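# Take a staple stick from its box onto the table

## Task

Remove a single stick of staples from the staple box and set it down on the table with its legs pointing downward, placed far enough away that it touches neither the box's tray nor its sleeve.

## Robot and tools

ROBOT. Two arms, left_arm and right_arm, each with a two-finger gripper and a wrist camera (cam_left_wrist, cam_right_wrist, both 672x504). Calibrated base positions in the scene frame: left_arm (-0.014, +0.244, 0) m, right_arm (+0.034, -0.319, 0) m, each turned very slightly about z. A camera stand is fixed behind the arms. Loose objects may occasionally get a small push from outside.

FRAME. Everything uses the scene frame: origin at table-top height halfway between the nominal bases, +z up, +x forward over the table, +y toward left_arm. Arm names do not tell you which side of an image something is on. A gripper's fingers point along its own +z and spread along its own y. end_effector_position is the spot between the pads, roughly 1 cm behind the fingertips. Printed poses can be off by a few cm, more at long reach.

ROW FORMAT (shared by execute_actions and move). One row = 14 numbers, each in [-1, 1], always for both arms: left_arm dx, dy, dz, rx, ry, rz, opening, then right_arm in the same order. dx..rz are offsets, not poses: measured along scene axes from that arm's Hand target as it stood when the action or move began; rotation turns about the Hand target position. Scale: 1.0 = 0.6 m or 180 degrees; rx, ry, rz form one rotation vector. A translation longer than 1.0 may be shortened along its direction. Opening is absolute: +1 fully open (0.094 m), -1 closed. Writing 0 for an arm's six pose numbers re-requests its current Hand target; to keep a gripper unchanged, resend its present opening, since 0 means half open.

execute_actions(actions, cameras). actions is a list of actions; each action is a table of up to 15 rows, one per 1/30 s step; a short table repeats its last row to fill 15 steps. Every row in an action counts from the action's start pose, not the previous row, and each new action starts from the updated Hand target, so repeating an offset keeps moving. An empty list returns state and images. cameras: names, ["all"], or []; an unknown name invalidates the call.

move(target, speed, blend, opening_speed, grip_force, blocking, cameras). Straight-line paths for both grippers. target is one row or up to 15 rows; all rows count from the same starting Hand targets. speed: m/s, 0.002 to 2.9, default 0.25 (turn rate up to twice that in rad/s), one value or one per target. blend: metres of corner rounding per target; 0 stops at each. opening_speed: scale units per second, at least 0.2; use it to close gently. grip_force: newtons per pad, 10 to 50, one value or one per arm; it persists, and lower forces close slowly. blocking=false returns after about 0.5 s while the move continues. Whole path time is capped at 10 s. Paths do not avoid obstacles or the other arm; faster moves hit harder and lag more.

wait(seconds 0 to 10). stop() brakes a running move. zoom_image(camera, region [x0, y0, x1, y1] in pixels, top-left origin, at most 504 by 504) enlarges part of the latest image. finished_scene(scene 1 or 2) ends the scene irreversibly; make no further call in that reply. Scene 1 is practice and can be skipped, but damage there still counts.

RESULTS. Each arm reports end_effector_position (m) and end_effector_quat_wxyz, Hand target (the base for your next offsets, after clipping), Tool commands, grip_measured (same scale as opening; reads up to about 2.5 mm wide when empty, a bit narrower than a firmly squeezed part), grip_effort_nm (motor effort, negative closing; not pad force, keeps an offset at rest), Joint positions (last entry is the opening in m), joint torques (include the arm's weight; indices 1 to 3 wrap at ±28 N m), and joint velocities, possibly summarized as within noise. execute_actions results list some intermediate positions. A move adds a move: line: done (within 10 mm and 2 degrees), off_target, moving, held or fault, plus limits=paced (pose clipped) or limits=held (steps withheld). Done does not mean no contact. MOTOR HOT appears at 75 °C; an OVER-TEMPERATURE FAULT at 90 °C folds that arm and disables it.

CONTROL NOTES. Commanded orientation is clipped to within 40 degrees of the measured one each step. Friction and load can leave a gripper a few cm short; resting does not close the gap, so resend, or add the missing distance as an offset. A blocked arm keeps pushing until commanded back beyond its gripper. Joint limits (rad): waist -2.618 to 3.054, shoulder 0 to 3.142, elbow 0 to 3.142 (straight at 2.901), wrist pitch and yaw ±1.571, wrist roll ±2.094.

AVOID. Dropping the stick or releasing it while moving, fast impacts, pressing hard into the table or box, anything leaving the table, contact or squeezing between the two arms (including gripping the other's fingers), strain on the wrist camera cables, routing a gripper close to its own base, and keeping arms stretched or straining, which heats motors. Release by commanding an opening well above grip_measured. Time counts, so act efficiently and smoothly.

Each tool is called after "Call:" as name([rows], argument=value, ...), one row to a line, values as JSON.

## Session

Call:
execute_actions(actions=[])

Scene clock: 0.00 s.
left_arm: end_effector_position=(+0.3664, +0.2993, +0.0946) grip_measured=+1.000 grip_effort_nm=n/a end_effector_quat_wxyz=(+0.577, -0.125, +0.798, +0.122) | right_arm: end_effector_position=(+0.4238, -0.3591, +0.1056) grip_measured=+1.000 grip_effort_nm=n/a end_effector_quat_wxyz=(+0.599, +0.075, +0.788, -0.121)
Joint positions: left_arm=[-0.016 1.548 0.323 0.892 -0.376 -0.073 0.094] | right_arm=[0.086 1.569 0.326 0.973 0.326 -0.015 0.094]
Joint velocities: within noise
Joint torques (N m): no reading
Heat: left arm: 26 °C; right arm: 26 °C.
Hand target: left_arm +0.3689, +0.2996, +0.1012; +0.585, -0.127, +0.792, +0.121 | right_arm +0.4270, -0.3593, +0.1151; +0.610, +0.078, +0.779, -0.120
Tool commands: left_gripper/opening=+1.0 right_gripper/opening=+1.0

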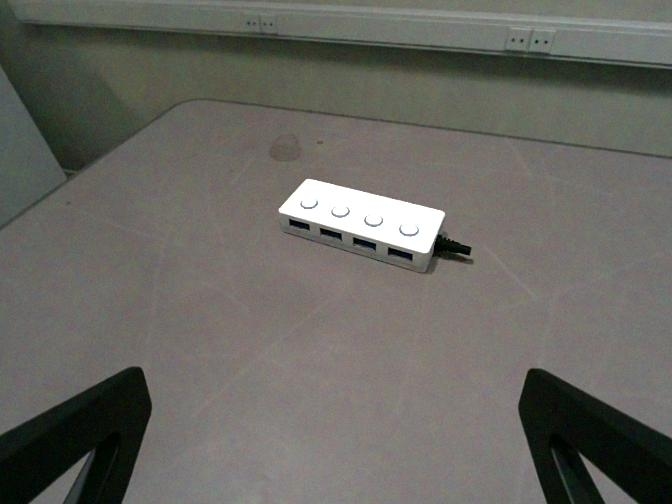

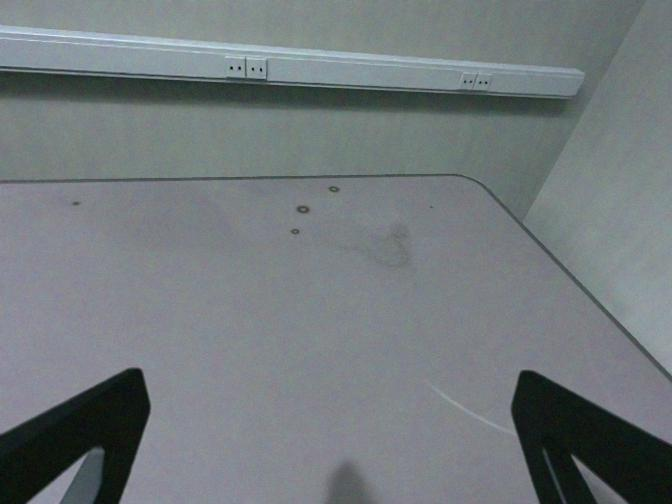

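Call:
move(target=[-0.15,-0.35,0.3,0,0.27,0,0.2,-0.2,0.05,0.3,0,0.27,0,0.2], cameras=["all"], speed=0.4)

Scene clock: 2.47 s.
left_arm: end_effector_position=(+0.2750, +0.0898, +0.2735) grip_measured=+0.202 grip_effort_nm=-0.07 end_effector_quat_wxyz=(+0.266, -0.031, +0.957, +0.110) | right_arm: end_effector_position=(+0.3046, -0.3307, +0.2819) grip_measured=+0.202 grip_effort_nm=-0.10 end_effector_quat_wxyz=(+0.216, +0.015, +0.965, -0.147)
Joint positions: left_arm=[-0.765 1.63 1.842 -1.552 -0.541 -0.781 0.056] | right_arm=[0.244 1.329 1.621 -1.481 0.376 0.16 0.056]
Joint torques (N m): left_arm=[0.4 -5.65 9.24 0.87 -0.32 -0.13] | right_arm=[0.2 -3.45 8.55 1.09 0.17 0.1]
Heat: left arm: 27 °C; right arm: 26 °C.
Hand target: left_arm +0.2789, +0.0896, +0.2811; +0.207, -0.066, +0.962, +0.163 | right_arm +0.3070, -0.3293, +0.2952; +0.236, +0.022, +0.961, -0.141
Off the commanded pose: left_arm 0.009 m, 10 deg | right_arm 0.014 m, 2 deg.
joint sent to its limit (left arm) — joint 4 (wrist pitch), lower limit. The joint targets are off in orientation, not in position.
move: off_target (left_arm, right_arm)

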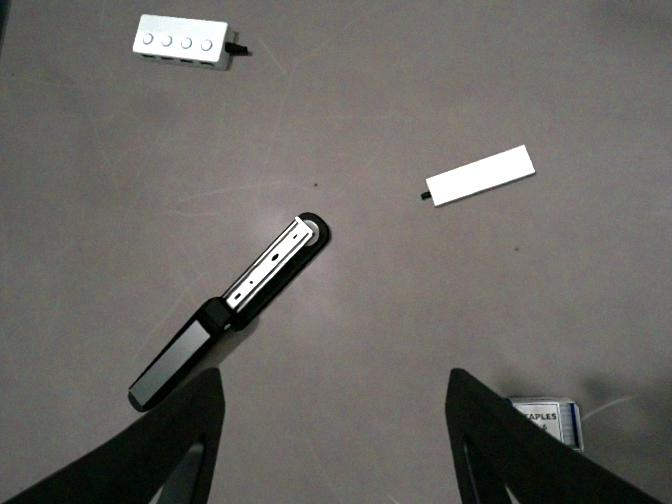

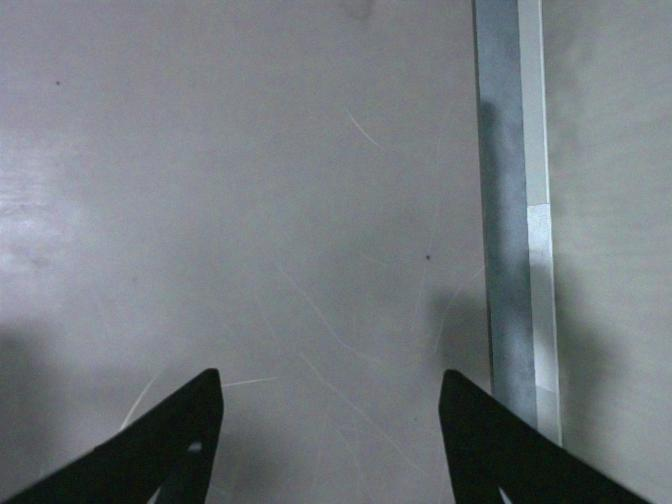

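Call:
move(target=[-0.05,-0.13,0.06,0,0.0,0,0.2,0,-0.05,0,0,0,0,0.2], cameras=["cam_left_wrist"], speed=0.4)

Call:
zoom_image(camera="cam_left_wrist", region=[280, 220, 532, 420])

Scene clock: 3.90 s.
left_arm: end_effector_position=(+0.2432, +0.0119, +0.3092) grip_measured=+0.202 grip_effort_nm=-0.07 end_effector_quat_wxyz=(+0.320, -0.002, +0.947, +0.017) | right_arm: end_effector_position=(+0.3055, -0.3582, +0.2824) grip_measured=+0.202 grip_effort_nm=-0.10 end_effector_quat_wxyz=(+0.209, +0.016, +0.967, -0.144)
Joint positions: left_arm=[-1.002 1.665 2 -1.556 -0.562 -0.921 0.056] | right_arm=[0.101 1.323 1.621 -1.456 0.313 0.026 0.056]
Joint torques (N m): left_arm=[0.14 -5.34 8.95 1.13 -0.52 -0.12] | right_arm=[-0.55 -4.86 6.6 1.35 0.15 0]
Heat: left arm: 27 °C; right arm: 26 °C.
Hand target: left_arm +0.2490, +0.0116, +0.3171; +0.207, -0.066, +0.962, +0.163 | right_arm +0.3071, -0.3593, +0.2952; +0.236, +0.022, +0.961, -0.141
Off the commanded pose: left_arm 0.010 m, 22 deg | right_arm 0.013 m, 3 deg.
joint sent to its limit (left arm) — joint 4 (wrist pitch), lower limit. The joint targets are off in orientation, not in position.
move: off_target (left_arm, right_arm)
Images, in order (width x height): cam_left_wrist 672x504.

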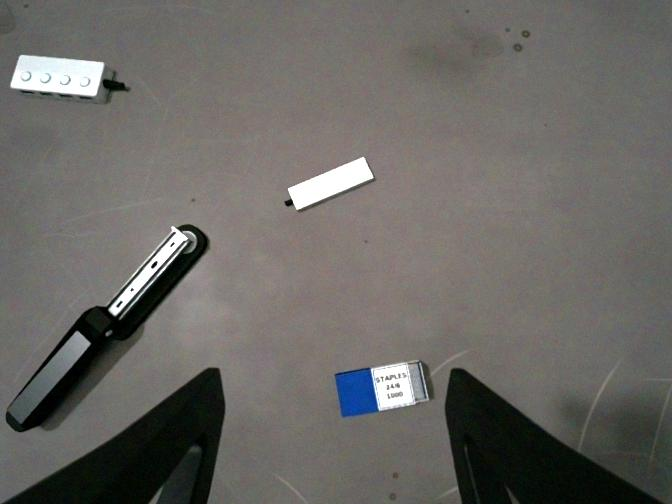

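Scaled by 2.000 from the camera's 672x504 image, which has a finer 960x720 frame.

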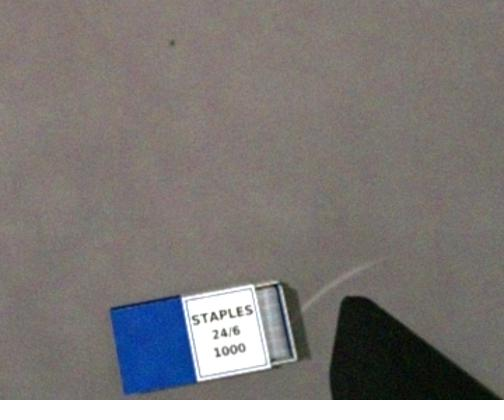

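Call:
move(target=[-0.076,0.054,-0.355,-0.1166,0.012,-0.512,0.2,-0.115,0.343,-0.32,0.191,-0.047,0.595,0.2], cameras=["all"], speed=0.4)

Scene clock: 11.63 s.
left_arm: end_effector_position=(+0.2046, +0.0456, +0.1077) grip_measured=+0.202 grip_effort_nm=-0.08 end_effector_quat_wxyz=(+0.231, +0.612, +0.734, -0.184) | right_arm: end_effector_position=(+0.2348, -0.1590, +0.0962) grip_measured=+0.202 grip_effort_nm=-0.10 end_effector_quat_wxyz=(-0.283, +0.681, -0.580, -0.346)
Joint positions: left_arm=[-0.452 1.291 0.847 -0.726 0.456 0.827 0.056] | right_arm=[0.12 1.53 0.846 -1.023 -0.919 -1.721 0.056]
Joint torques (N m): left_arm=[0.55 -3.25 6.02 1.45 0.44 0.12] | right_arm=[0.35 -4.08 6 0.18 -0.71 -0.07]
Heat: left arm: 27 °C; right arm: 27 °C.
Hand target: left_arm +0.2033, +0.0439, +0.1041; +0.230, +0.613, +0.730, -0.194 | right_arm +0.2381, -0.1536, +0.1031; -0.297, +0.679, -0.570, -0.354
Off the commanded pose: left_arm 0.004 m, 1 deg | right_arm 0.010 m, 2 deg.
move: done

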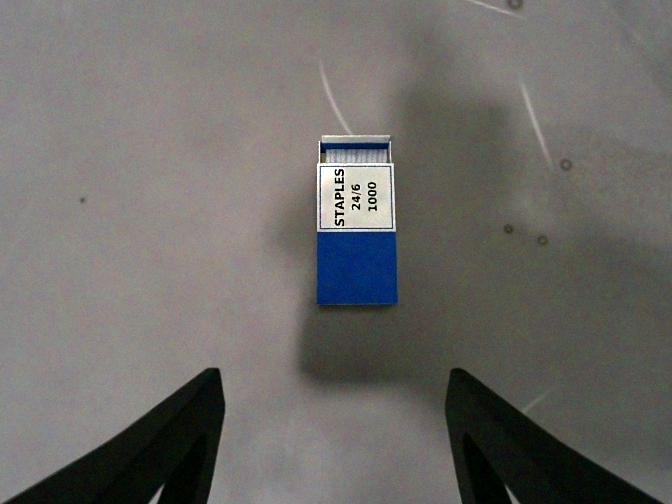

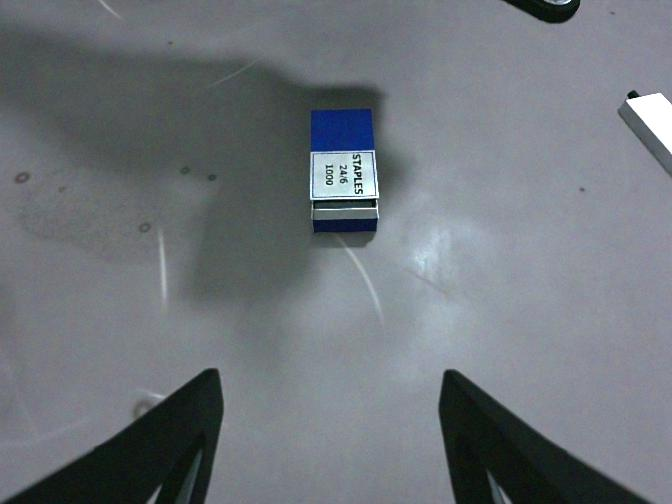

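Call:
move(target=[-0.012,-0.032,-0.103,0,0,0,0.2,-0.0075,0.12,-0.093,0,0,0,0.2], cameras=["all"], speed=0.2)

Scene clock: 15.27 s.
left_arm: end_effector_position=(+0.2000, +0.0256, +0.0479) grip_measured=+0.202 grip_effort_nm=-0.08 end_effector_quat_wxyz=(+0.235, +0.613, +0.730, -0.189) | right_arm: end_effector_position=(+0.2373, -0.0837, +0.0442) grip_measured=+0.202 grip_effort_nm=-0.10 end_effector_quat_wxyz=(-0.291, +0.679, -0.576, -0.349)
Joint positions: left_arm=[-0.53 1.398 0.663 -0.393 0.438 0.751 0.056] | right_arm=[0.421 1.63 0.68 -0.346 -0.914 -1.22 0.056]
Joint torques (N m): left_arm=[-0.42 -3.89 5.19 1.51 0.26 -0.06] | right_arm=[0.49 -6.13 3.6 1.01 -0.53 0.08]
Heat: left arm: 27 °C; right arm: 27 °C.
Hand target: left_arm +0.1962, +0.0248, +0.0424; +0.230, +0.613, +0.730, -0.194 | right_arm +0.2335, -0.0815, +0.0473; -0.297, +0.679, -0.570, -0.354
Off the commanded pose: left_arm 0.007 m, 1 deg | right_arm 0.005 m, 1 deg.
move: done

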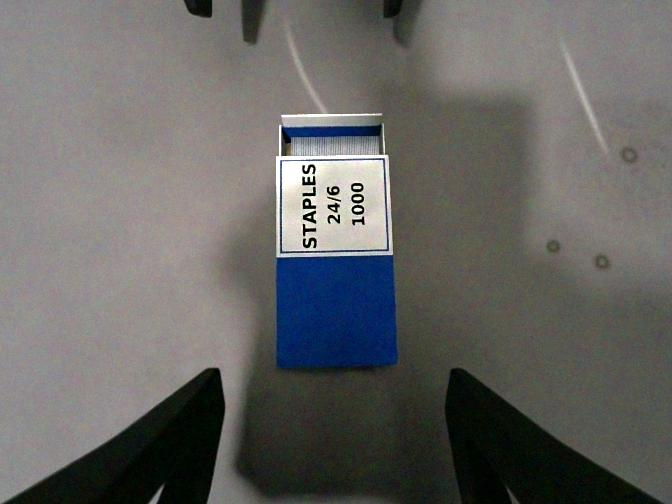

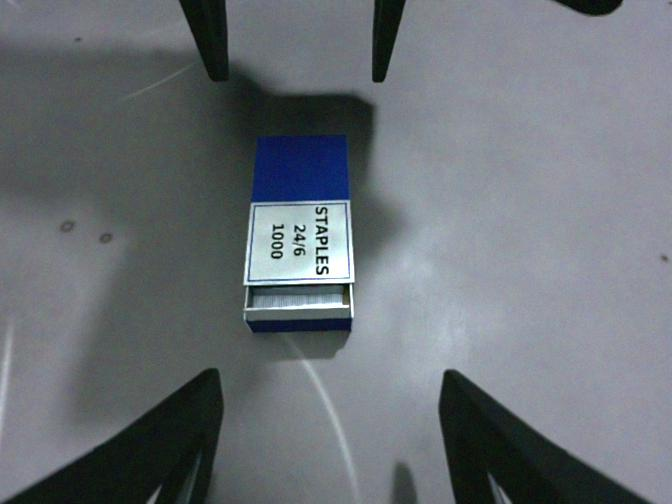

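Call:
move(target=[0.005,-0.027,-0.055,0,0,0,0.2,-0.0265,0.028,-0.042,0,0,0,0.2], cameras=["all"], speed=0.1)

Scene clock: 17.17 s.
left_arm: end_effector_position=(+0.2033, +0.0086, +0.0149) grip_measured=+0.202 grip_effort_nm=-0.08 end_effector_quat_wxyz=(+0.235, +0.614, +0.729, -0.190) | right_arm: end_effector_position=(+0.2228, -0.0657, +0.0238) grip_measured=+0.202 grip_effort_nm=-0.10 end_effector_quat_wxyz=(-0.299, +0.681, -0.573, -0.346)
Joint positions: left_arm=[-0.583 1.533 0.62 -0.194 0.416 0.7 0.056] | right_arm=[0.513 1.657 0.575 -0.085 -0.885 -1.079 0.056]
Joint torques (N m): left_arm=[-0.38 -4.49 4.71 1.62 0.26 0] | right_arm=[0.42 -4.75 3.32 1.24 -0.49 0.07]
Heat: left arm: 27 °C; right arm: 27 °C.
Hand target: left_arm +0.1992, +0.0086, +0.0093; +0.230, +0.613, +0.730, -0.194 | right_arm +0.2177, -0.0648, +0.0221; -0.297, +0.679, -0.570, -0.354
Off the commanded pose: left_arm 0.007 m, 1 deg | right_arm 0.006 m, 1 deg.
move: done

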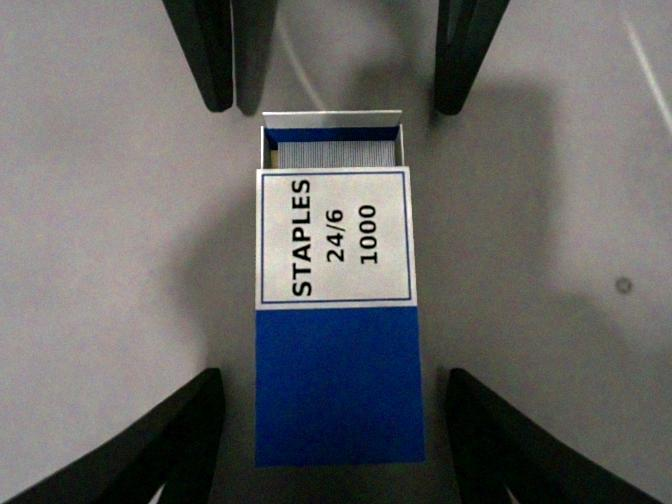

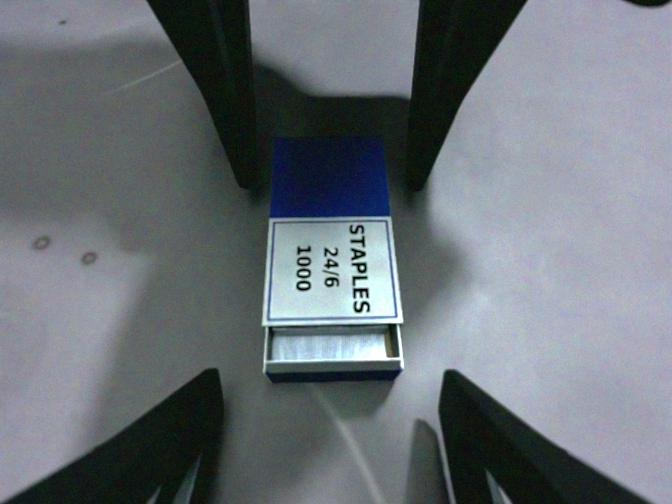

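Call:
move(target=[0,0,0,0,0,0,-0.4,-0.0025,0.016,-0.006,0,0,0,0.2], grip_force=[15,15], opening_speed=0.6, speed=0.06, cameras=["all"])

Scene clock: 19.90 s.
left_arm: end_effector_position=(+0.2034, +0.0085, +0.0150) grip_measured=-0.198 grip_effort_nm=-0.33 end_effector_quat_wxyz=(+0.235, +0.614, +0.729, -0.190) | right_arm: end_effector_position=(+0.2231, -0.0547, +0.0223) grip_measured=+0.202 grip_effort_nm=-0.10 end_effector_quat_wxyz=(-0.302, +0.681, -0.571, -0.345)
Joint positions: left_arm=[-0.583 1.533 0.62 -0.193 0.416 0.699 0.038] | right_arm=[0.552 1.676 0.575 -0.015 -0.87 -1.022 0.056]
Joint torques (N m): left_arm=[-0.38 -4.45 4.86 1.59 0.24 -0.06] | right_arm=[0.39 -4.74 2.85 1.31 -0.46 0.08]
Heat: left arm: 27 °C; right arm: 27 °C.
Hand target: left_arm +0.1992, +0.0086, +0.0093; +0.230, +0.613, +0.730, -0.194 | right_arm +0.2161, -0.0551, +0.0185; -0.296, +0.679, -0.570, -0.354
Off the commanded pose: left_arm 0.007 m, 1 deg | right_arm 0.008 m, 1 deg.
grip_force (N): 15, 15
move: done

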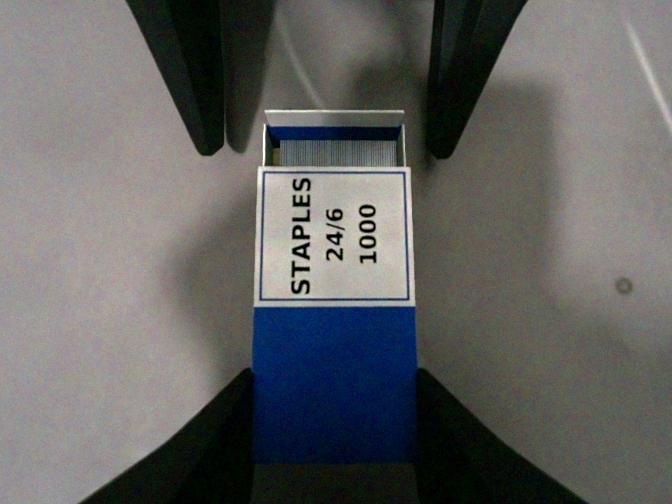

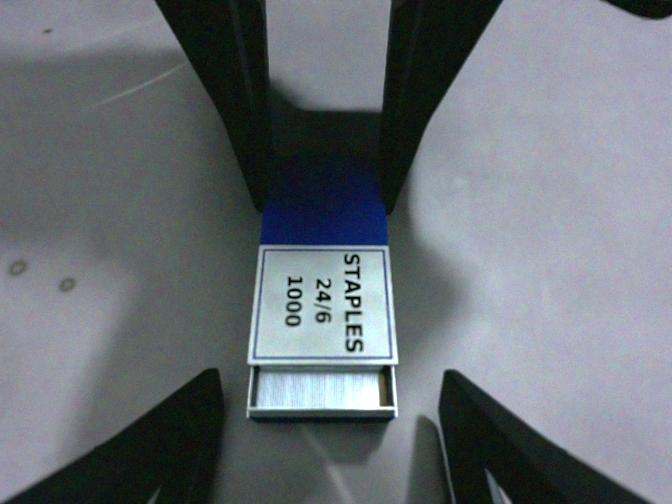

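Call:
move([
  [0,0,0,0,0,0,-0.4,-0.005,-0.001,0,0,0,0,0.2],
  [0,0,0,0,0,0,-0.4,-0.005,-0.001,0,0,0,0,-0.45],
], opening_speed=0.6, speed=0.06, grip_force=[15,20], cameras=["cam_right_wrist"])

Scene clock: 23.03 s.
left_arm: end_effector_position=(+0.2034, +0.0085, +0.0150) grip_measured=-0.199 grip_effort_nm=-0.35 end_effector_quat_wxyz=(+0.235, +0.614, +0.729, -0.190) | right_arm: end_effector_position=(+0.2196, -0.0566, +0.0181) grip_measured=-0.223 grip_effort_nm=-0.47 end_effector_quat_wxyz=(-0.299, +0.681, -0.574, -0.344)
Joint positions: left_arm=[-0.583 1.533 0.62 -0.193 0.416 0.699 0.038] | right_arm=[0.555 1.676 0.556 0.002 -0.862 -1.016 0.036]
Joint torques (N m): left_arm=[-0.5 -4.63 4.78 1.57 0.25 -0.03] | right_arm=[0.46 -5.33 3.25 1.21 -0.51 0.07]
Heat: left arm: 27 °C; right arm: 26 °C.
Hand target: left_arm +0.1992, +0.0086, +0.0093; +0.230, +0.613, +0.730, -0.194 | right_arm +0.2131, -0.0557, +0.0185; -0.296, +0.679, -0.570, -0.354
Off the commanded pose: left_arm 0.007 m, 1 deg | right_arm 0.007 m, 1 deg.
grip_force (N): 15, 20
move: done
Images, in order (width x height): cam_right_wrist 672x504.

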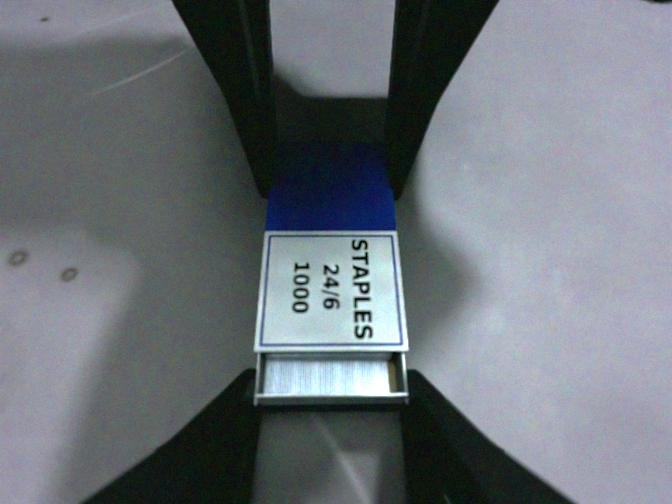

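Call:
move(target=[-0.006,0.033,0,0,0,0,-0.4,0.0175,-0.1,0,0,0,0,-0.45], speed=0.06, cameras=["cam_right_wrist"])

Scene clock: 25.17 s.
left_arm: end_effector_position=(+0.2028, +0.0178, +0.0145) grip_measured=-0.210 grip_effort_nm=-0.35 end_effector_quat_wxyz=(+0.245, +0.614, +0.723, -0.201) | right_arm: end_effector_position=(+0.2198, -0.1148, +0.0163) grip_measured=-0.224 grip_effort_nm=-0.49 end_effector_quat_wxyz=(-0.299, +0.680, -0.568, -0.355)
Joint positions: left_arm=[-0.533 1.515 0.584 -0.176 0.466 0.747 0.037] | right_arm=[0.308 1.676 0.567 -0.333 -0.96 -1.418 0.036]
Joint torques (N m): left_arm=[0.51 -6.63 3.97 1.03 0.09 0.11] | right_arm=[-0.47 -4.75 5.37 0.35 -0.38 0.02]
Heat: left arm: 27 °C; right arm: 26 °C.
Hand target: left_arm +0.1955, +0.0284, +0.0092; +0.230, +0.613, +0.730, -0.194 | right_arm +0.2237, -0.1157, +0.0185; -0.297, +0.679, -0.570, -0.354
Off the commanded pose: left_arm 0.014 m, 2 deg | right_arm 0.004 m, 0 deg.
grip_force (N): 15, 20
move: off_target (left_arm)
Images, in order (width x height): cam_right_wrist 672x504.

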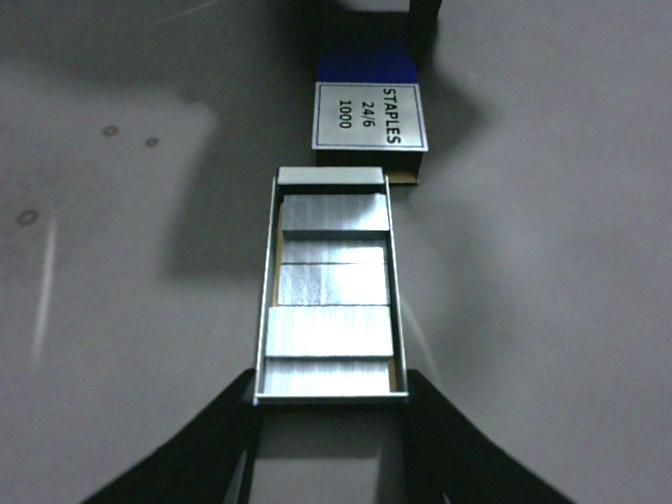

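Call:
move(target=[0.008,-0.01,0,0,0,0,0.2,-0.005,-0.001,0,0,0,0,0.2], opening_speed=0.8, speed=0.05, cameras=["all"])

Scene clock: 27.17 s.
left_arm: end_effector_position=(+0.2019, +0.0226, +0.0110) grip_measured=+0.198 grip_effort_nm=0.15 end_effector_quat_wxyz=(+0.235, +0.613, +0.729, -0.192) | right_arm: end_effector_position=(+0.2182, -0.1167, +0.0141) grip_measured=+0.198 grip_effort_nm=0.08 end_effector_quat_wxyz=(-0.291, +0.680, -0.572, -0.353)
Joint positions: left_arm=[-0.533 1.515 0.584 -0.195 0.443 0.747 0.056] | right_arm=[0.308 1.676 0.567 -0.346 -0.946 -1.419 0.056]
Joint torques (N m): left_arm=[-0.31 -4.46 6.13 1.3 0.24 0] | right_arm=[-0.44 -5.44 4.37 0.5 -0.49 0]
Heat: left arm: 27 °C; right arm: 26 °C.
Hand target: left_arm +0.2003, +0.0225, +0.0092; +0.230, +0.613, +0.730, -0.194 | right_arm +0.2207, -0.1163, +0.0185; -0.297, +0.679, -0.570, -0.354
Off the commanded pose: left_arm 0.002 m, 1 deg | right_arm 0.005 m, 1 deg.
grip_force (N): 15, 20
move: done

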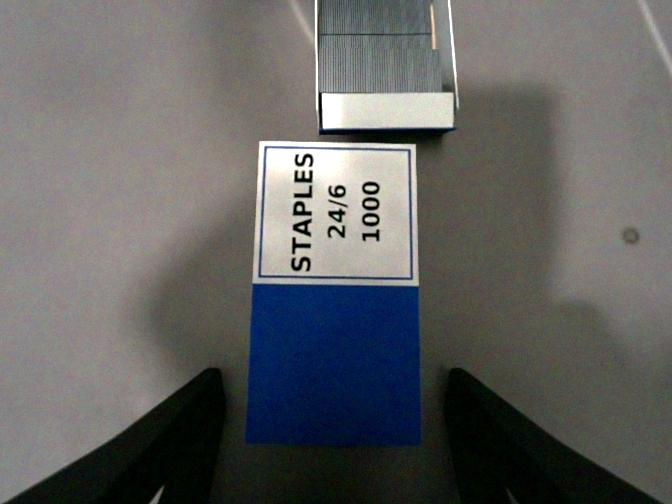

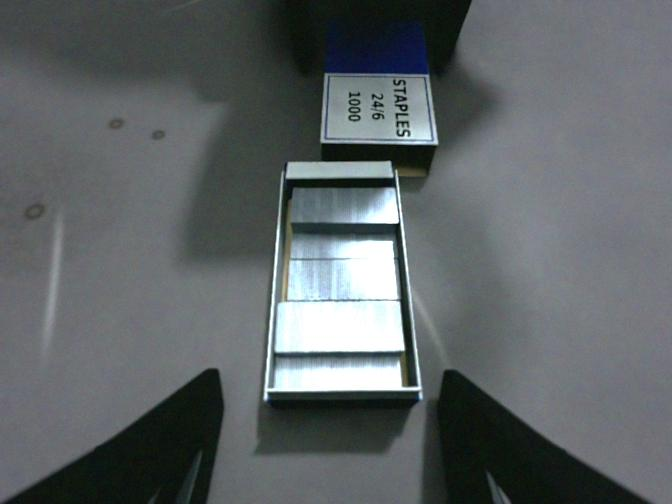

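Call:
move([
  [-0.013,0.075,0.14,0,0,0,0.2,0.029,-0.164,0.06,0,0,0,0.2],
  [0.0195,-0.199,0.158,0.1236,0.1769,0.4851,-0.4,0.04,-0.25,0.12,0,0,0,0.2],
], speed=0.3, blend=[0.03,0], cameras=["all"])

Scene clock: 35.73 s.
left_arm: end_effector_position=(+0.2101, -0.0913, +0.1036) grip_measured=-0.398 grip_effort_nm=-0.07 end_effector_quat_wxyz=(-0.001, -0.088, +0.996, +0.001) | right_arm: end_effector_position=(+0.2363, -0.2633, +0.0790) grip_measured=+0.198 grip_effort_nm=0.07 end_effector_quat_wxyz=(-0.234, +0.648, -0.647, -0.326)
Joint positions: left_arm=[-0.968 2.095 1.883 -1.361 0.001 -1.16 0.028] | right_arm=[-0.285 1.665 0.939 -1.317 -0.706 -2.076 0.056]
Joint torques (N m): left_arm=[-0.44 -8.99 9.81 0.3 0.05 -0.11] | right_arm=[-0.49 -7.04 6.68 -0.62 -0.39 -0.04]
Heat: left arm: 28 °C; right arm: 27 °C.
Hand target: left_arm +0.2121, -0.0970, +0.1042; +0.000, -0.090, +0.996, +0.000 | right_arm +0.2446, -0.2663, +0.0906; -0.297, +0.679, -0.570, -0.354
Off the commanded pose: left_arm 0.006 m, 0 deg | right_arm 0.015 m, 12 deg.
joint sent to its limit (right arm) — joint 6 (wrist roll), lower limit. The joint targets are off in orientation, not in position.
grip_force (N): 15, 20
move: off_target (right_arm)

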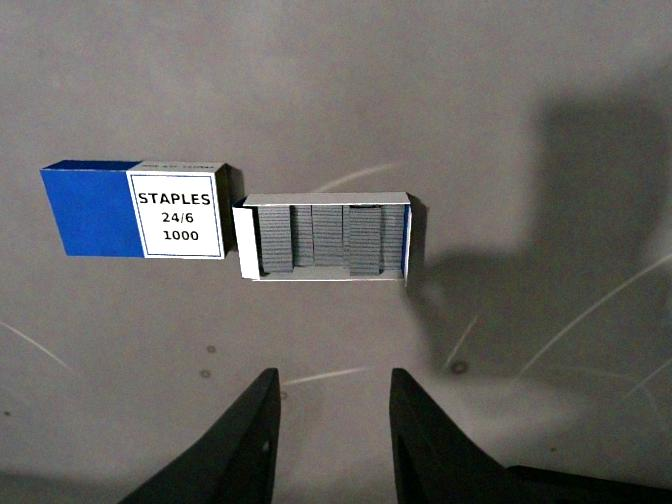

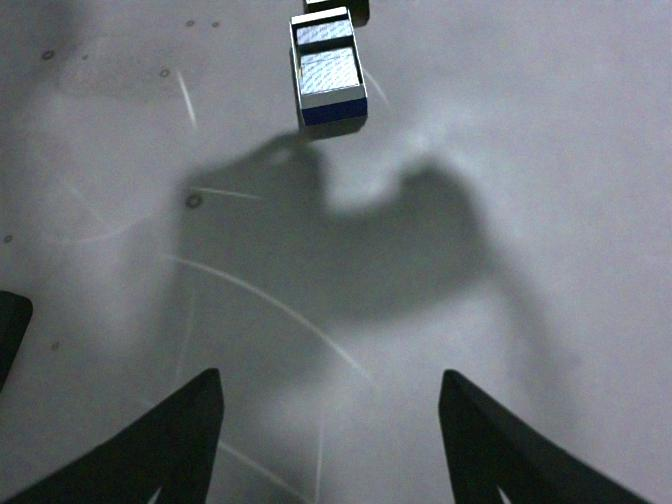

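Call:
move(target=[0.01,-0.0155,-0.095,0,0,0,-0.57,0,0,0,0,0,0,0.2], speed=0.15, cameras=["cam_left_wrist"])

Call:
zoom_image(camera="cam_left_wrist", region=[230, 220, 430, 420])

Scene clock: 37.67 s.
left_arm: end_effector_position=(+0.2203, -0.1066, +0.0553) grip_measured=-0.568 grip_effort_nm=-0.08 end_effector_quat_wxyz=(+0.003, -0.088, +0.996, -0.007) | right_arm: end_effector_position=(+0.2363, -0.2633, +0.0790) grip_measured=+0.198 grip_effort_nm=0.07 end_effector_quat_wxyz=(-0.234, +0.648, -0.647, -0.326)
Joint positions: left_arm=[-0.968 2.167 1.802 -1.191 0.001 -1.16 0.02] | right_arm=[-0.285 1.665 0.939 -1.317 -0.706 -2.076 0.056]
Joint torques (N m): left_arm=[-0.28 -10.36 5.53 0.61 0.06 -0.11] | right_arm=[-0.47 -7.04 6.72 -0.58 -0.39 -0.04]
Heat: left arm: 28 °C; right arm: 27 °C.
Hand target: left_arm +0.2180, -0.1062, +0.0472; +0.000, -0.090, +0.996, +0.000 | right_arm +0.2446, -0.2663, +0.0906; -0.297, +0.679, -0.570, -0.354
Off the commanded pose: left_arm 0.008 m, 1 deg | right_arm 0.015 m, 12 deg.
joint sent to its limit (right arm) — joint 6 (wrist roll), lower limit. The joint targets are off in orientation, not in position.
grip_force (N): 15, 20
move: off_target (right_arm)
Images, in order (width x height): cam_left_wrist 672x504.

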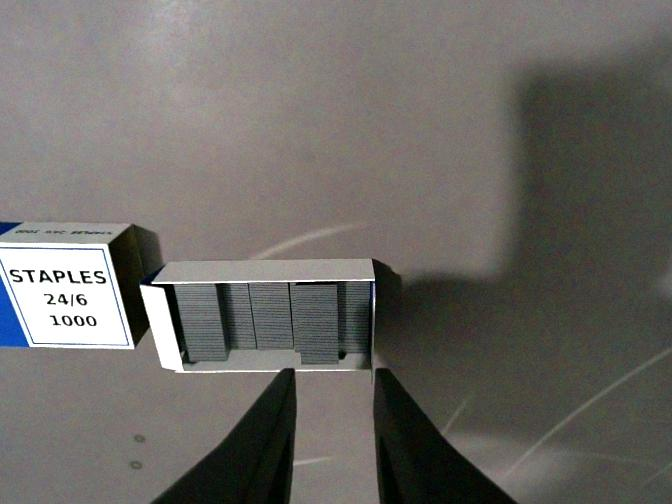

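Scaled by 2.520 from the camera's 672x504 image, which has a finer 960x720 frame.

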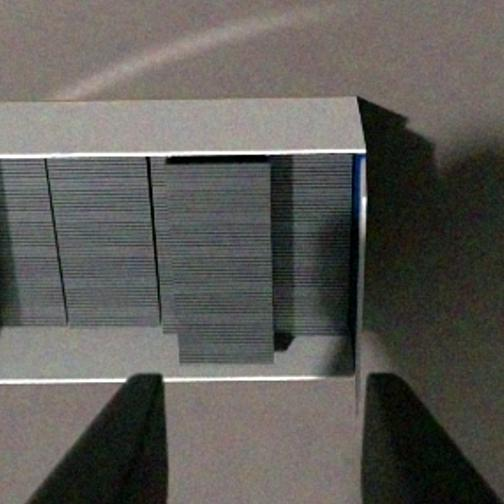

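Call:
move(target=[-0.001,0.009,-0.048,0,0,0,-0.57,0,0,0,0,0,0,0.2], speed=0.1, cameras=["cam_left_wrist"])

Call:
zoom_image(camera="cam_left_wrist", region=[230, 270, 430, 470])

Scene clock: 39.60 s.
left_arm: end_effector_position=(+0.2189, -0.1045, +0.0294) grip_measured=-0.568 grip_effort_nm=-0.07 end_effector_quat_wxyz=(+0.005, -0.088, +0.996, -0.010) | right_arm: end_effector_position=(+0.2363, -0.2633, +0.0790) grip_measured=+0.198 grip_effort_nm=0.07 end_effector_quat_wxyz=(-0.234, +0.648, -0.647, -0.326)
Joint positions: left_arm=[-0.968 2.167 1.697 -1.079 0.001 -1.16 0.02] | right_arm=[-0.285 1.665 0.939 -1.317 -0.706 -2.076 0.056]
Joint torques (N m): left_arm=[0.09 -9.98 5.19 0.62 0.04 -0.02] | right_arm=[-0.46 -7.06 6.75 -0.59 -0.4 -0.05]
Heat: left arm: 28 °C; right arm: 27 °C.
Hand target: left_arm +0.2175, -0.1009, +0.0184; +0.000, -0.090, +0.996, +0.000 | right_arm +0.2446, -0.2663, +0.0906; -0.297, +0.679, -0.570, -0.354
Off the commanded pose: left_arm 0.012 m, 1 deg | right_arm 0.015 m, 12 deg.
joint sent to its limit (right arm) — joint 6 (wrist roll), lower limit. The joint targets are off in orientation, not in position.
grip_force (N): 15, 20
move: off_target (left_arm, right_arm)
Images, in order (width x height): cam_left_wrist 672x504.

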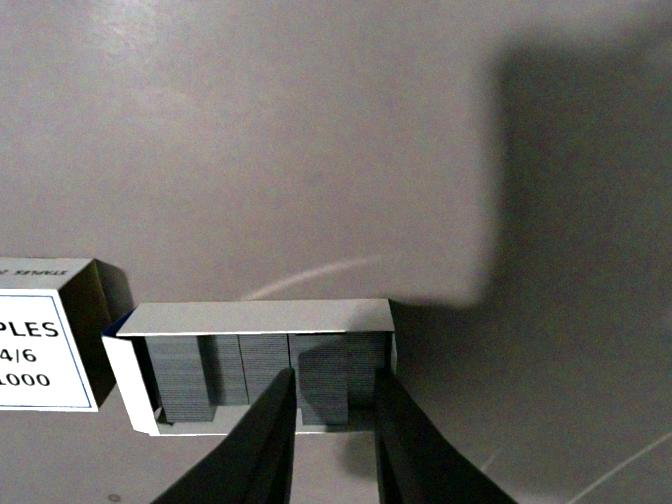

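Scaled by 2.520 from the camera's 672x504 image, which has a finer 960x720 frame.

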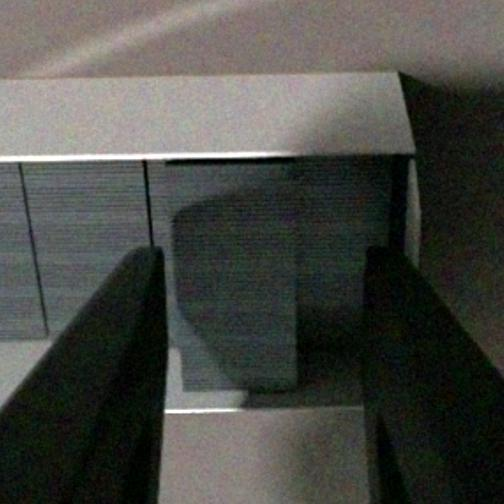

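Call:
move([
  [-0.001,0.0075,0,0,0,0,-0.57,0,0,0,0,0,0,0.2],
  [-0.001,0.0075,-0.012,0,0,0,-0.57,0,0,0,0,0,0,0.2],
], speed=0.05, cameras=["cam_left_wrist"])

Call:
zoom_image(camera="cam_left_wrist", region=[230, 270, 430, 470])

Scene clock: 41.47 s.
left_arm: end_effector_position=(+0.2165, -0.1011, +0.0193) grip_measured=-0.568 grip_effort_nm=-0.07 end_effector_quat_wxyz=(+0.003, -0.088, +0.996, -0.008) | right_arm: end_effector_position=(+0.2363, -0.2633, +0.0790) grip_measured=+0.198 grip_effort_nm=0.08 end_effector_quat_wxyz=(-0.234, +0.648, -0.647, -0.326)
Joint positions: left_arm=[-0.968 2.167 1.656 -1.043 0.001 -1.16 0.02] | right_arm=[-0.285 1.665 0.939 -1.317 -0.706 -2.076 0.056]
Joint torques (N m): left_arm=[0.59 -10.48 4.96 0.64 0.01 0.02] | right_arm=[-0.46 -7.04 6.71 -0.6 -0.4 -0.04]
Heat: left arm: 27 °C; right arm: 27 °C.
Hand target: left_arm +0.2168, -0.0964, +0.0112; +0.000, -0.090, +0.996, +0.000 | right_arm +0.2446, -0.2663, +0.0906; -0.297, +0.679, -0.570, -0.354
Off the commanded pose: left_arm 0.009 m, 1 deg | right_arm 0.015 m, 12 deg.
joint sent to its limit (right arm) — joint 6 (wrist roll), lower limit. The joint targets are off in orientation, not in position.
grip_force (N): 15, 20
move: off_target (right_arm)
Images, in order (width x height): cam_left_wrist 672x504.

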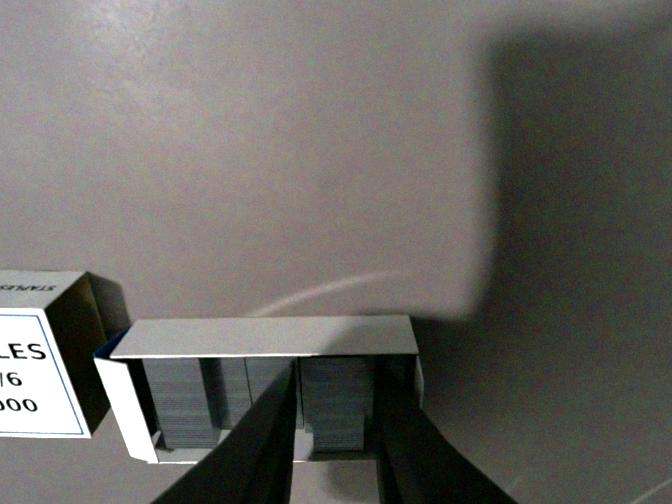

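Scaled by 2.520 from the camera's 672x504 image, which has a finer 960x720 frame.

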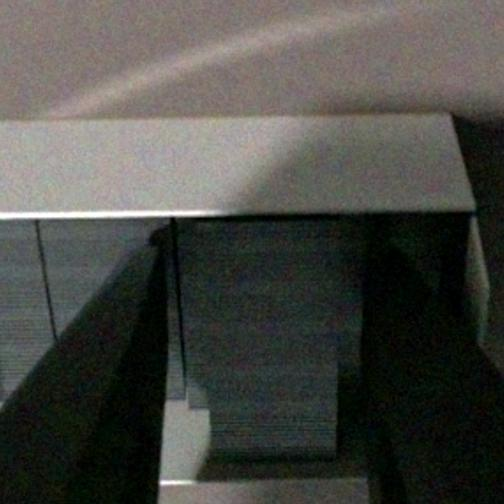

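Call:
move([
  [0,0,-0.007,0,0,0,-0.57,0,0,0,0,0,0,0.2],
  [0,0,-0.007,0,0,0,-0.86,0,0,0,0,0,0,0.2],
], speed=0.03, opening_speed=0.4, grip_force=[20,20], cameras=["cam_left_wrist"])

Call:
zoom_image(camera="cam_left_wrist", region=[230, 270, 430, 470])

Scene clock: 43.70 s.
left_arm: end_effector_position=(+0.2169, -0.1017, +0.0171) grip_measured=-0.716 grip_effort_nm=-0.44 end_effector_quat_wxyz=(+0.005, -0.088, +0.996, -0.010) | right_arm: end_effector_position=(+0.2363, -0.2633, +0.0790) grip_measured=+0.198 grip_effort_nm=0.07 end_effector_quat_wxyz=(-0.234, +0.648, -0.647, -0.326)
Joint positions: left_arm=[-0.968 2.167 1.647 -1.029 0.001 -1.16 0.013] | right_arm=[-0.285 1.665 0.939 -1.317 -0.706 -2.076 0.056]
Joint torques (N m): left_arm=[0.59 -10.21 4.86 0.62 -0.04 0.04] | right_arm=[-0.49 -7.06 6.75 -0.58 -0.39 -0.03]
Heat: left arm: 27 °C; right arm: 27 °C.
Hand target: left_arm +0.2168, -0.0964, +0.0070; +0.000, -0.090, +0.996, +0.000 | right_arm +0.2446, -0.2663, +0.0906; -0.297, +0.679, -0.570, -0.354
Off the commanded pose: left_arm 0.011 m, 1 deg | right_arm 0.015 m, 12 deg.
joint sent to its limit (right arm) — joint 6 (wrist roll), lower limit. The joint targets are off in orientation, not in position.
grip_force (N): 20, 20
move: off_target (left_arm, right_arm); target 2's new opening was sent with left_arm's hand 0.011 m and 1 deg from that target
Images, in order (width x height): cam_left_wrist 672x504.

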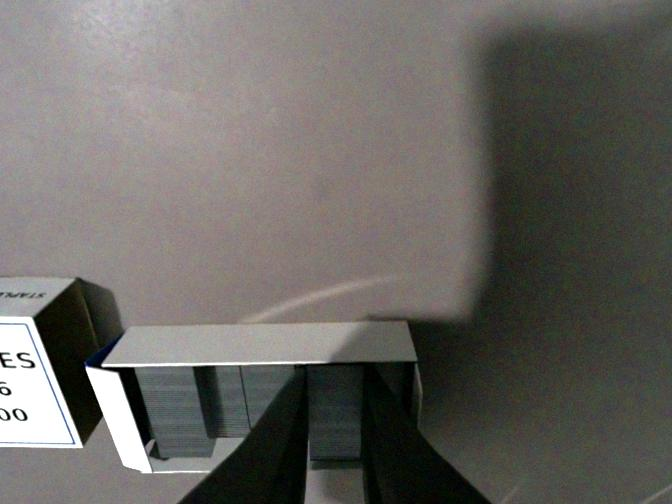

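Scaled by 2.520 from the camera's 672x504 image, which has a finer 960x720 frame.

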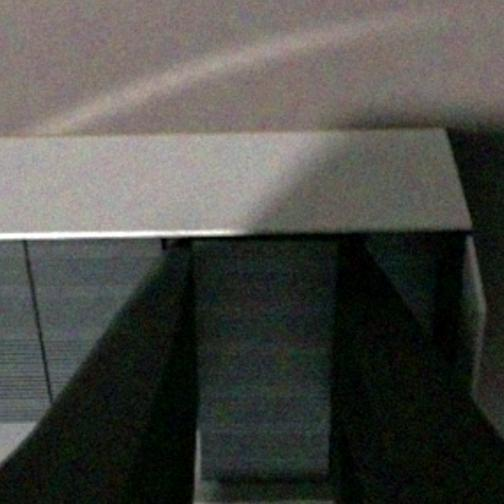

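Call:
move([
  [0,0,0.12,0,0,0,-0.86,0,0,0,0,0,0,0.2],
  [0.17,0.0,0.12,0,0,0,-0.86,0,0,0,0,0,0,0.2],
], speed=[0.08,0.2], blend=[0.01,0], cameras=["cam_left_wrist"])

Scene clock: 46.43 s.
left_arm: end_effector_position=(+0.3168, -0.0928, +0.0816) grip_measured=-0.716 grip_effort_nm=-0.44 end_effector_quat_wxyz=(-0.002, -0.095, +0.995, -0.002) | right_arm: end_effector_position=(+0.2363, -0.2633, +0.0790) grip_measured=+0.198 grip_effort_nm=0.07 end_effector_quat_wxyz=(-0.234, +0.648, -0.647, -0.326)
Joint positions: left_arm=[-0.778 2.455 2.4 -1.514 0.005 -0.986 0.013] | right_arm=[-0.285 1.665 0.939 -1.317 -0.706 -2.076 0.056]
Joint torques (N m): left_arm=[-0.38 -11.3 9.74 0.39 -0.07 0.07] | right_arm=[-0.5 -7.02 6.69 -0.59 -0.38 -0.04]
Heat: left arm: 28 °C; right arm: 28 °C.
Hand target: left_arm +0.3188, -0.0965, +0.0791; +0.000, -0.090, +0.996, +0.000 | right_arm +0.2446, -0.2663, +0.0906; -0.297, +0.679, -0.570, -0.354
Off the commanded pose: left_arm 0.005 m, 1 deg | right_arm 0.015 m, 12 deg.
joint sent to its limit (right arm) — joint 6 (wrist roll), lower limit. The joint targets are off in orientation, not in position.
grip_force (N): 20, 20
move: off_target (right_arm)
Images, in order (width x height): cam_left_wrist 672x504.

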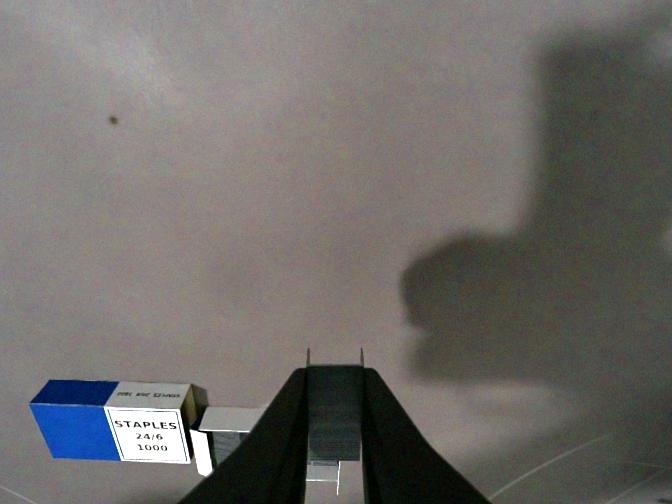

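Call:
move([
  [0,0,-0.102,0,0,0,-0.86,0,0,0,0,0,0,0.2],
  [0,0,-0.145,0,0,0,-0.86,0,0,0,0,0,0,0.2],
], speed=[0.12,0.02], blend=[0.004,0], cameras=["cam_left_wrist"])

Call:
zoom_image(camera="cam_left_wrist", region=[230, 280, 430, 480])

Scene clock: 48.87 s.
left_arm: end_effector_position=(+0.3208, -0.0969, +0.0102) grip_measured=-0.716 grip_effort_nm=-0.44 end_effector_quat_wxyz=(+0.002, -0.095, +0.995, -0.006) | right_arm: end_effector_position=(+0.2363, -0.2633, +0.0790) grip_measured=+0.198 grip_effort_nm=0.08 end_effector_quat_wxyz=(-0.234, +0.648, -0.647, -0.326)
Joint positions: left_arm=[-0.778 2.455 2.115 -1.219 0.005 -0.985 0.013] | right_arm=[-0.285 1.665 0.939 -1.317 -0.706 -2.076 0.056]
Joint torques (N m): left_arm=[-0.29 -12.21 3 0.98 -0.04 0.09] | right_arm=[-0.46 -7.02 6.74 -0.6 -0.39 -0.03]
Heat: left arm: 27 °C; right arm: 28 °C.
Hand target: left_arm +0.3187, -0.0964, -0.0080; +0.000, -0.090, +0.996, +0.000 | right_arm +0.2446, -0.2663, +0.0906; -0.297, +0.679, -0.570, -0.354
Off the commanded pose: left_arm 0.018 m, 1 deg | right_arm 0.015 m, 12 deg.
joint sent to its limit (right arm) — joint 6 (wrist roll), lower limit. The joint targets are off in orientation, not in position.
grip_force (N): 20, 20
move: off_target (left_arm, right_arm)
Images, in order (width x height): cam_left_wrist 672x504.

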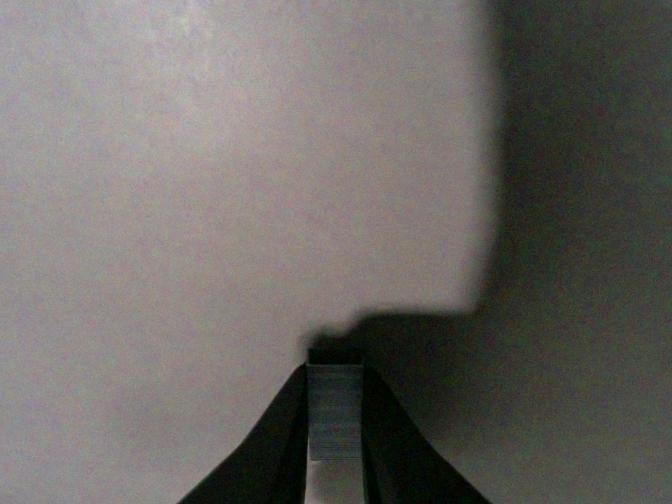

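Scaled by 2.520 from the camera's 672x504 image, which has a finer 960x720 frame.

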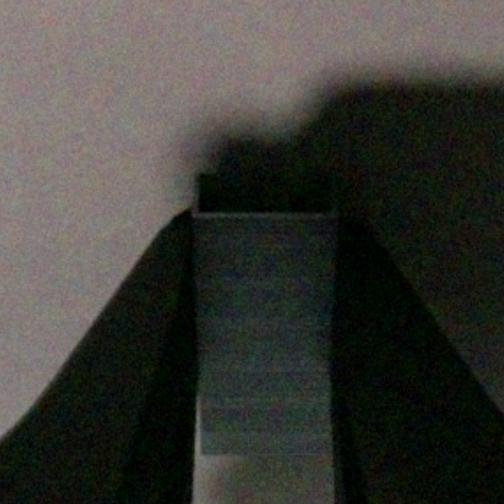

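Call:
move(target=[0,0,-0.003,0,0,0,-0.5,0,0,0,0,0,0,0.2], opening_speed=0.4)

Call:
move(target=[0,0,0.15,0,0,0,-0.5,0,0,0,0,0,0,0.2], speed=0.1, cameras=["cam_left_wrist"])

Scene clock: 50.27 s.
left_arm: end_effector_position=(+0.3218, -0.1012, +0.0101) grip_measured=-0.502 grip_effort_nm=0.15 end_effector_quat_wxyz=(+0.005, -0.093, +0.996, -0.013) | right_arm: end_effector_position=(+0.2363, -0.2633, +0.0790) grip_measured=+0.198 grip_effort_nm=0.07 end_effector_quat_wxyz=(-0.234, +0.648, -0.647, -0.326)
Joint positions: left_arm=[-0.782 2.455 2.113 -1.202 0.009 -0.985 0.023] | right_arm=[-0.285 1.665 0.939 -1.317 -0.706 -2.076 0.056]
Joint torques (N m): left_arm=[-0.09 -12 2.86 0.92 -0.02 0.08] | right_arm=[-0.44 -7.05 6.72 -0.59 -0.4 -0.04]
Heat: left arm: 27 °C; right arm: 28 °C.
Hand target: left_arm +0.3188, -0.0964, -0.0099; +0.000, -0.090, +0.996, +0.000 | right_arm +0.2446, -0.2663, +0.0906; -0.297, +0.679, -0.570, -0.354
Off the commanded pose: left_arm 0.021 m, 2 deg | right_arm 0.015 m, 12 deg.
joint sent to its limit (right arm) — joint 6 (wrist roll), lower limit. The joint targets are off in orientation, not in position.
grip_force (N): 20, 20
move: off_target (left_arm, right_arm)

Scene clock: 52.00 s.
left_arm: end_effector_position=(+0.3153, -0.0945, +0.0841) grip_measured=-0.502 grip_effort_nm=0.15 end_effector_quat_wxyz=(-0.002, -0.093, +0.996, -0.005) | right_arm: end_effector_position=(+0.2363, -0.2633, +0.0790) grip_measured=+0.198 grip_effort_nm=0.08 end_effector_quat_wxyz=(-0.234, +0.648, -0.647, -0.326)
Joint positions: left_arm=[-0.782 2.454 2.408 -1.52 0.009 -0.985 0.023] | right_arm=[-0.285 1.665 0.939 -1.317 -0.706 -2.076 0.056]
Joint torques (N m): left_arm=[-0.17 -11.1 9.69 0.38 -0.07 0.06] | right_arm=[-0.46 -7.08 6.74 -0.6 -0.4 -0.04]
Heat: left arm: 28 °C; right arm: 28 °C.
Hand target: left_arm +0.3188, -0.0965, +0.0801; +0.000, -0.090, +0.996, +0.000 | right_arm +0.2446, -0.2663, +0.0906; -0.297, +0.679, -0.570, -0.354
Off the commanded pose: left_arm 0.006 m, 1 deg | right_arm 0.015 m, 12 deg.
joint sent to its limit (right arm) — joint 6 (wrist roll), lower limit. The joint targets are off in orientation, not in position.
grip_force (N): 20, 20
move: off_target (right_arm)
Images, in order (width x height): cam_left_wrist 672x504.

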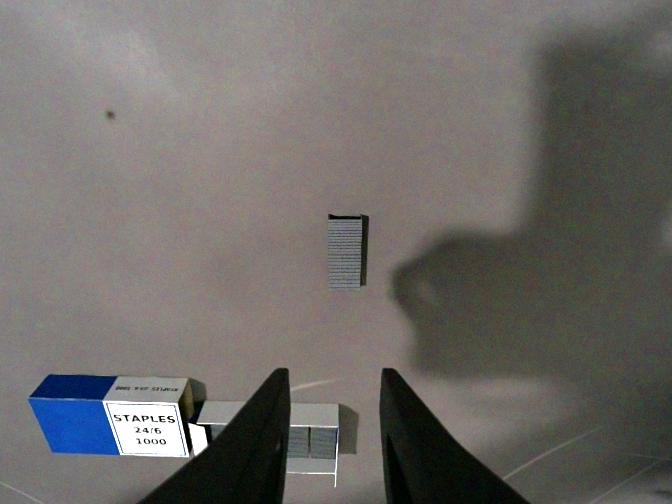

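Stick stands legs-down, well clear.

Call:
finished_scene(scene=2)

The scene is finished: the task was done.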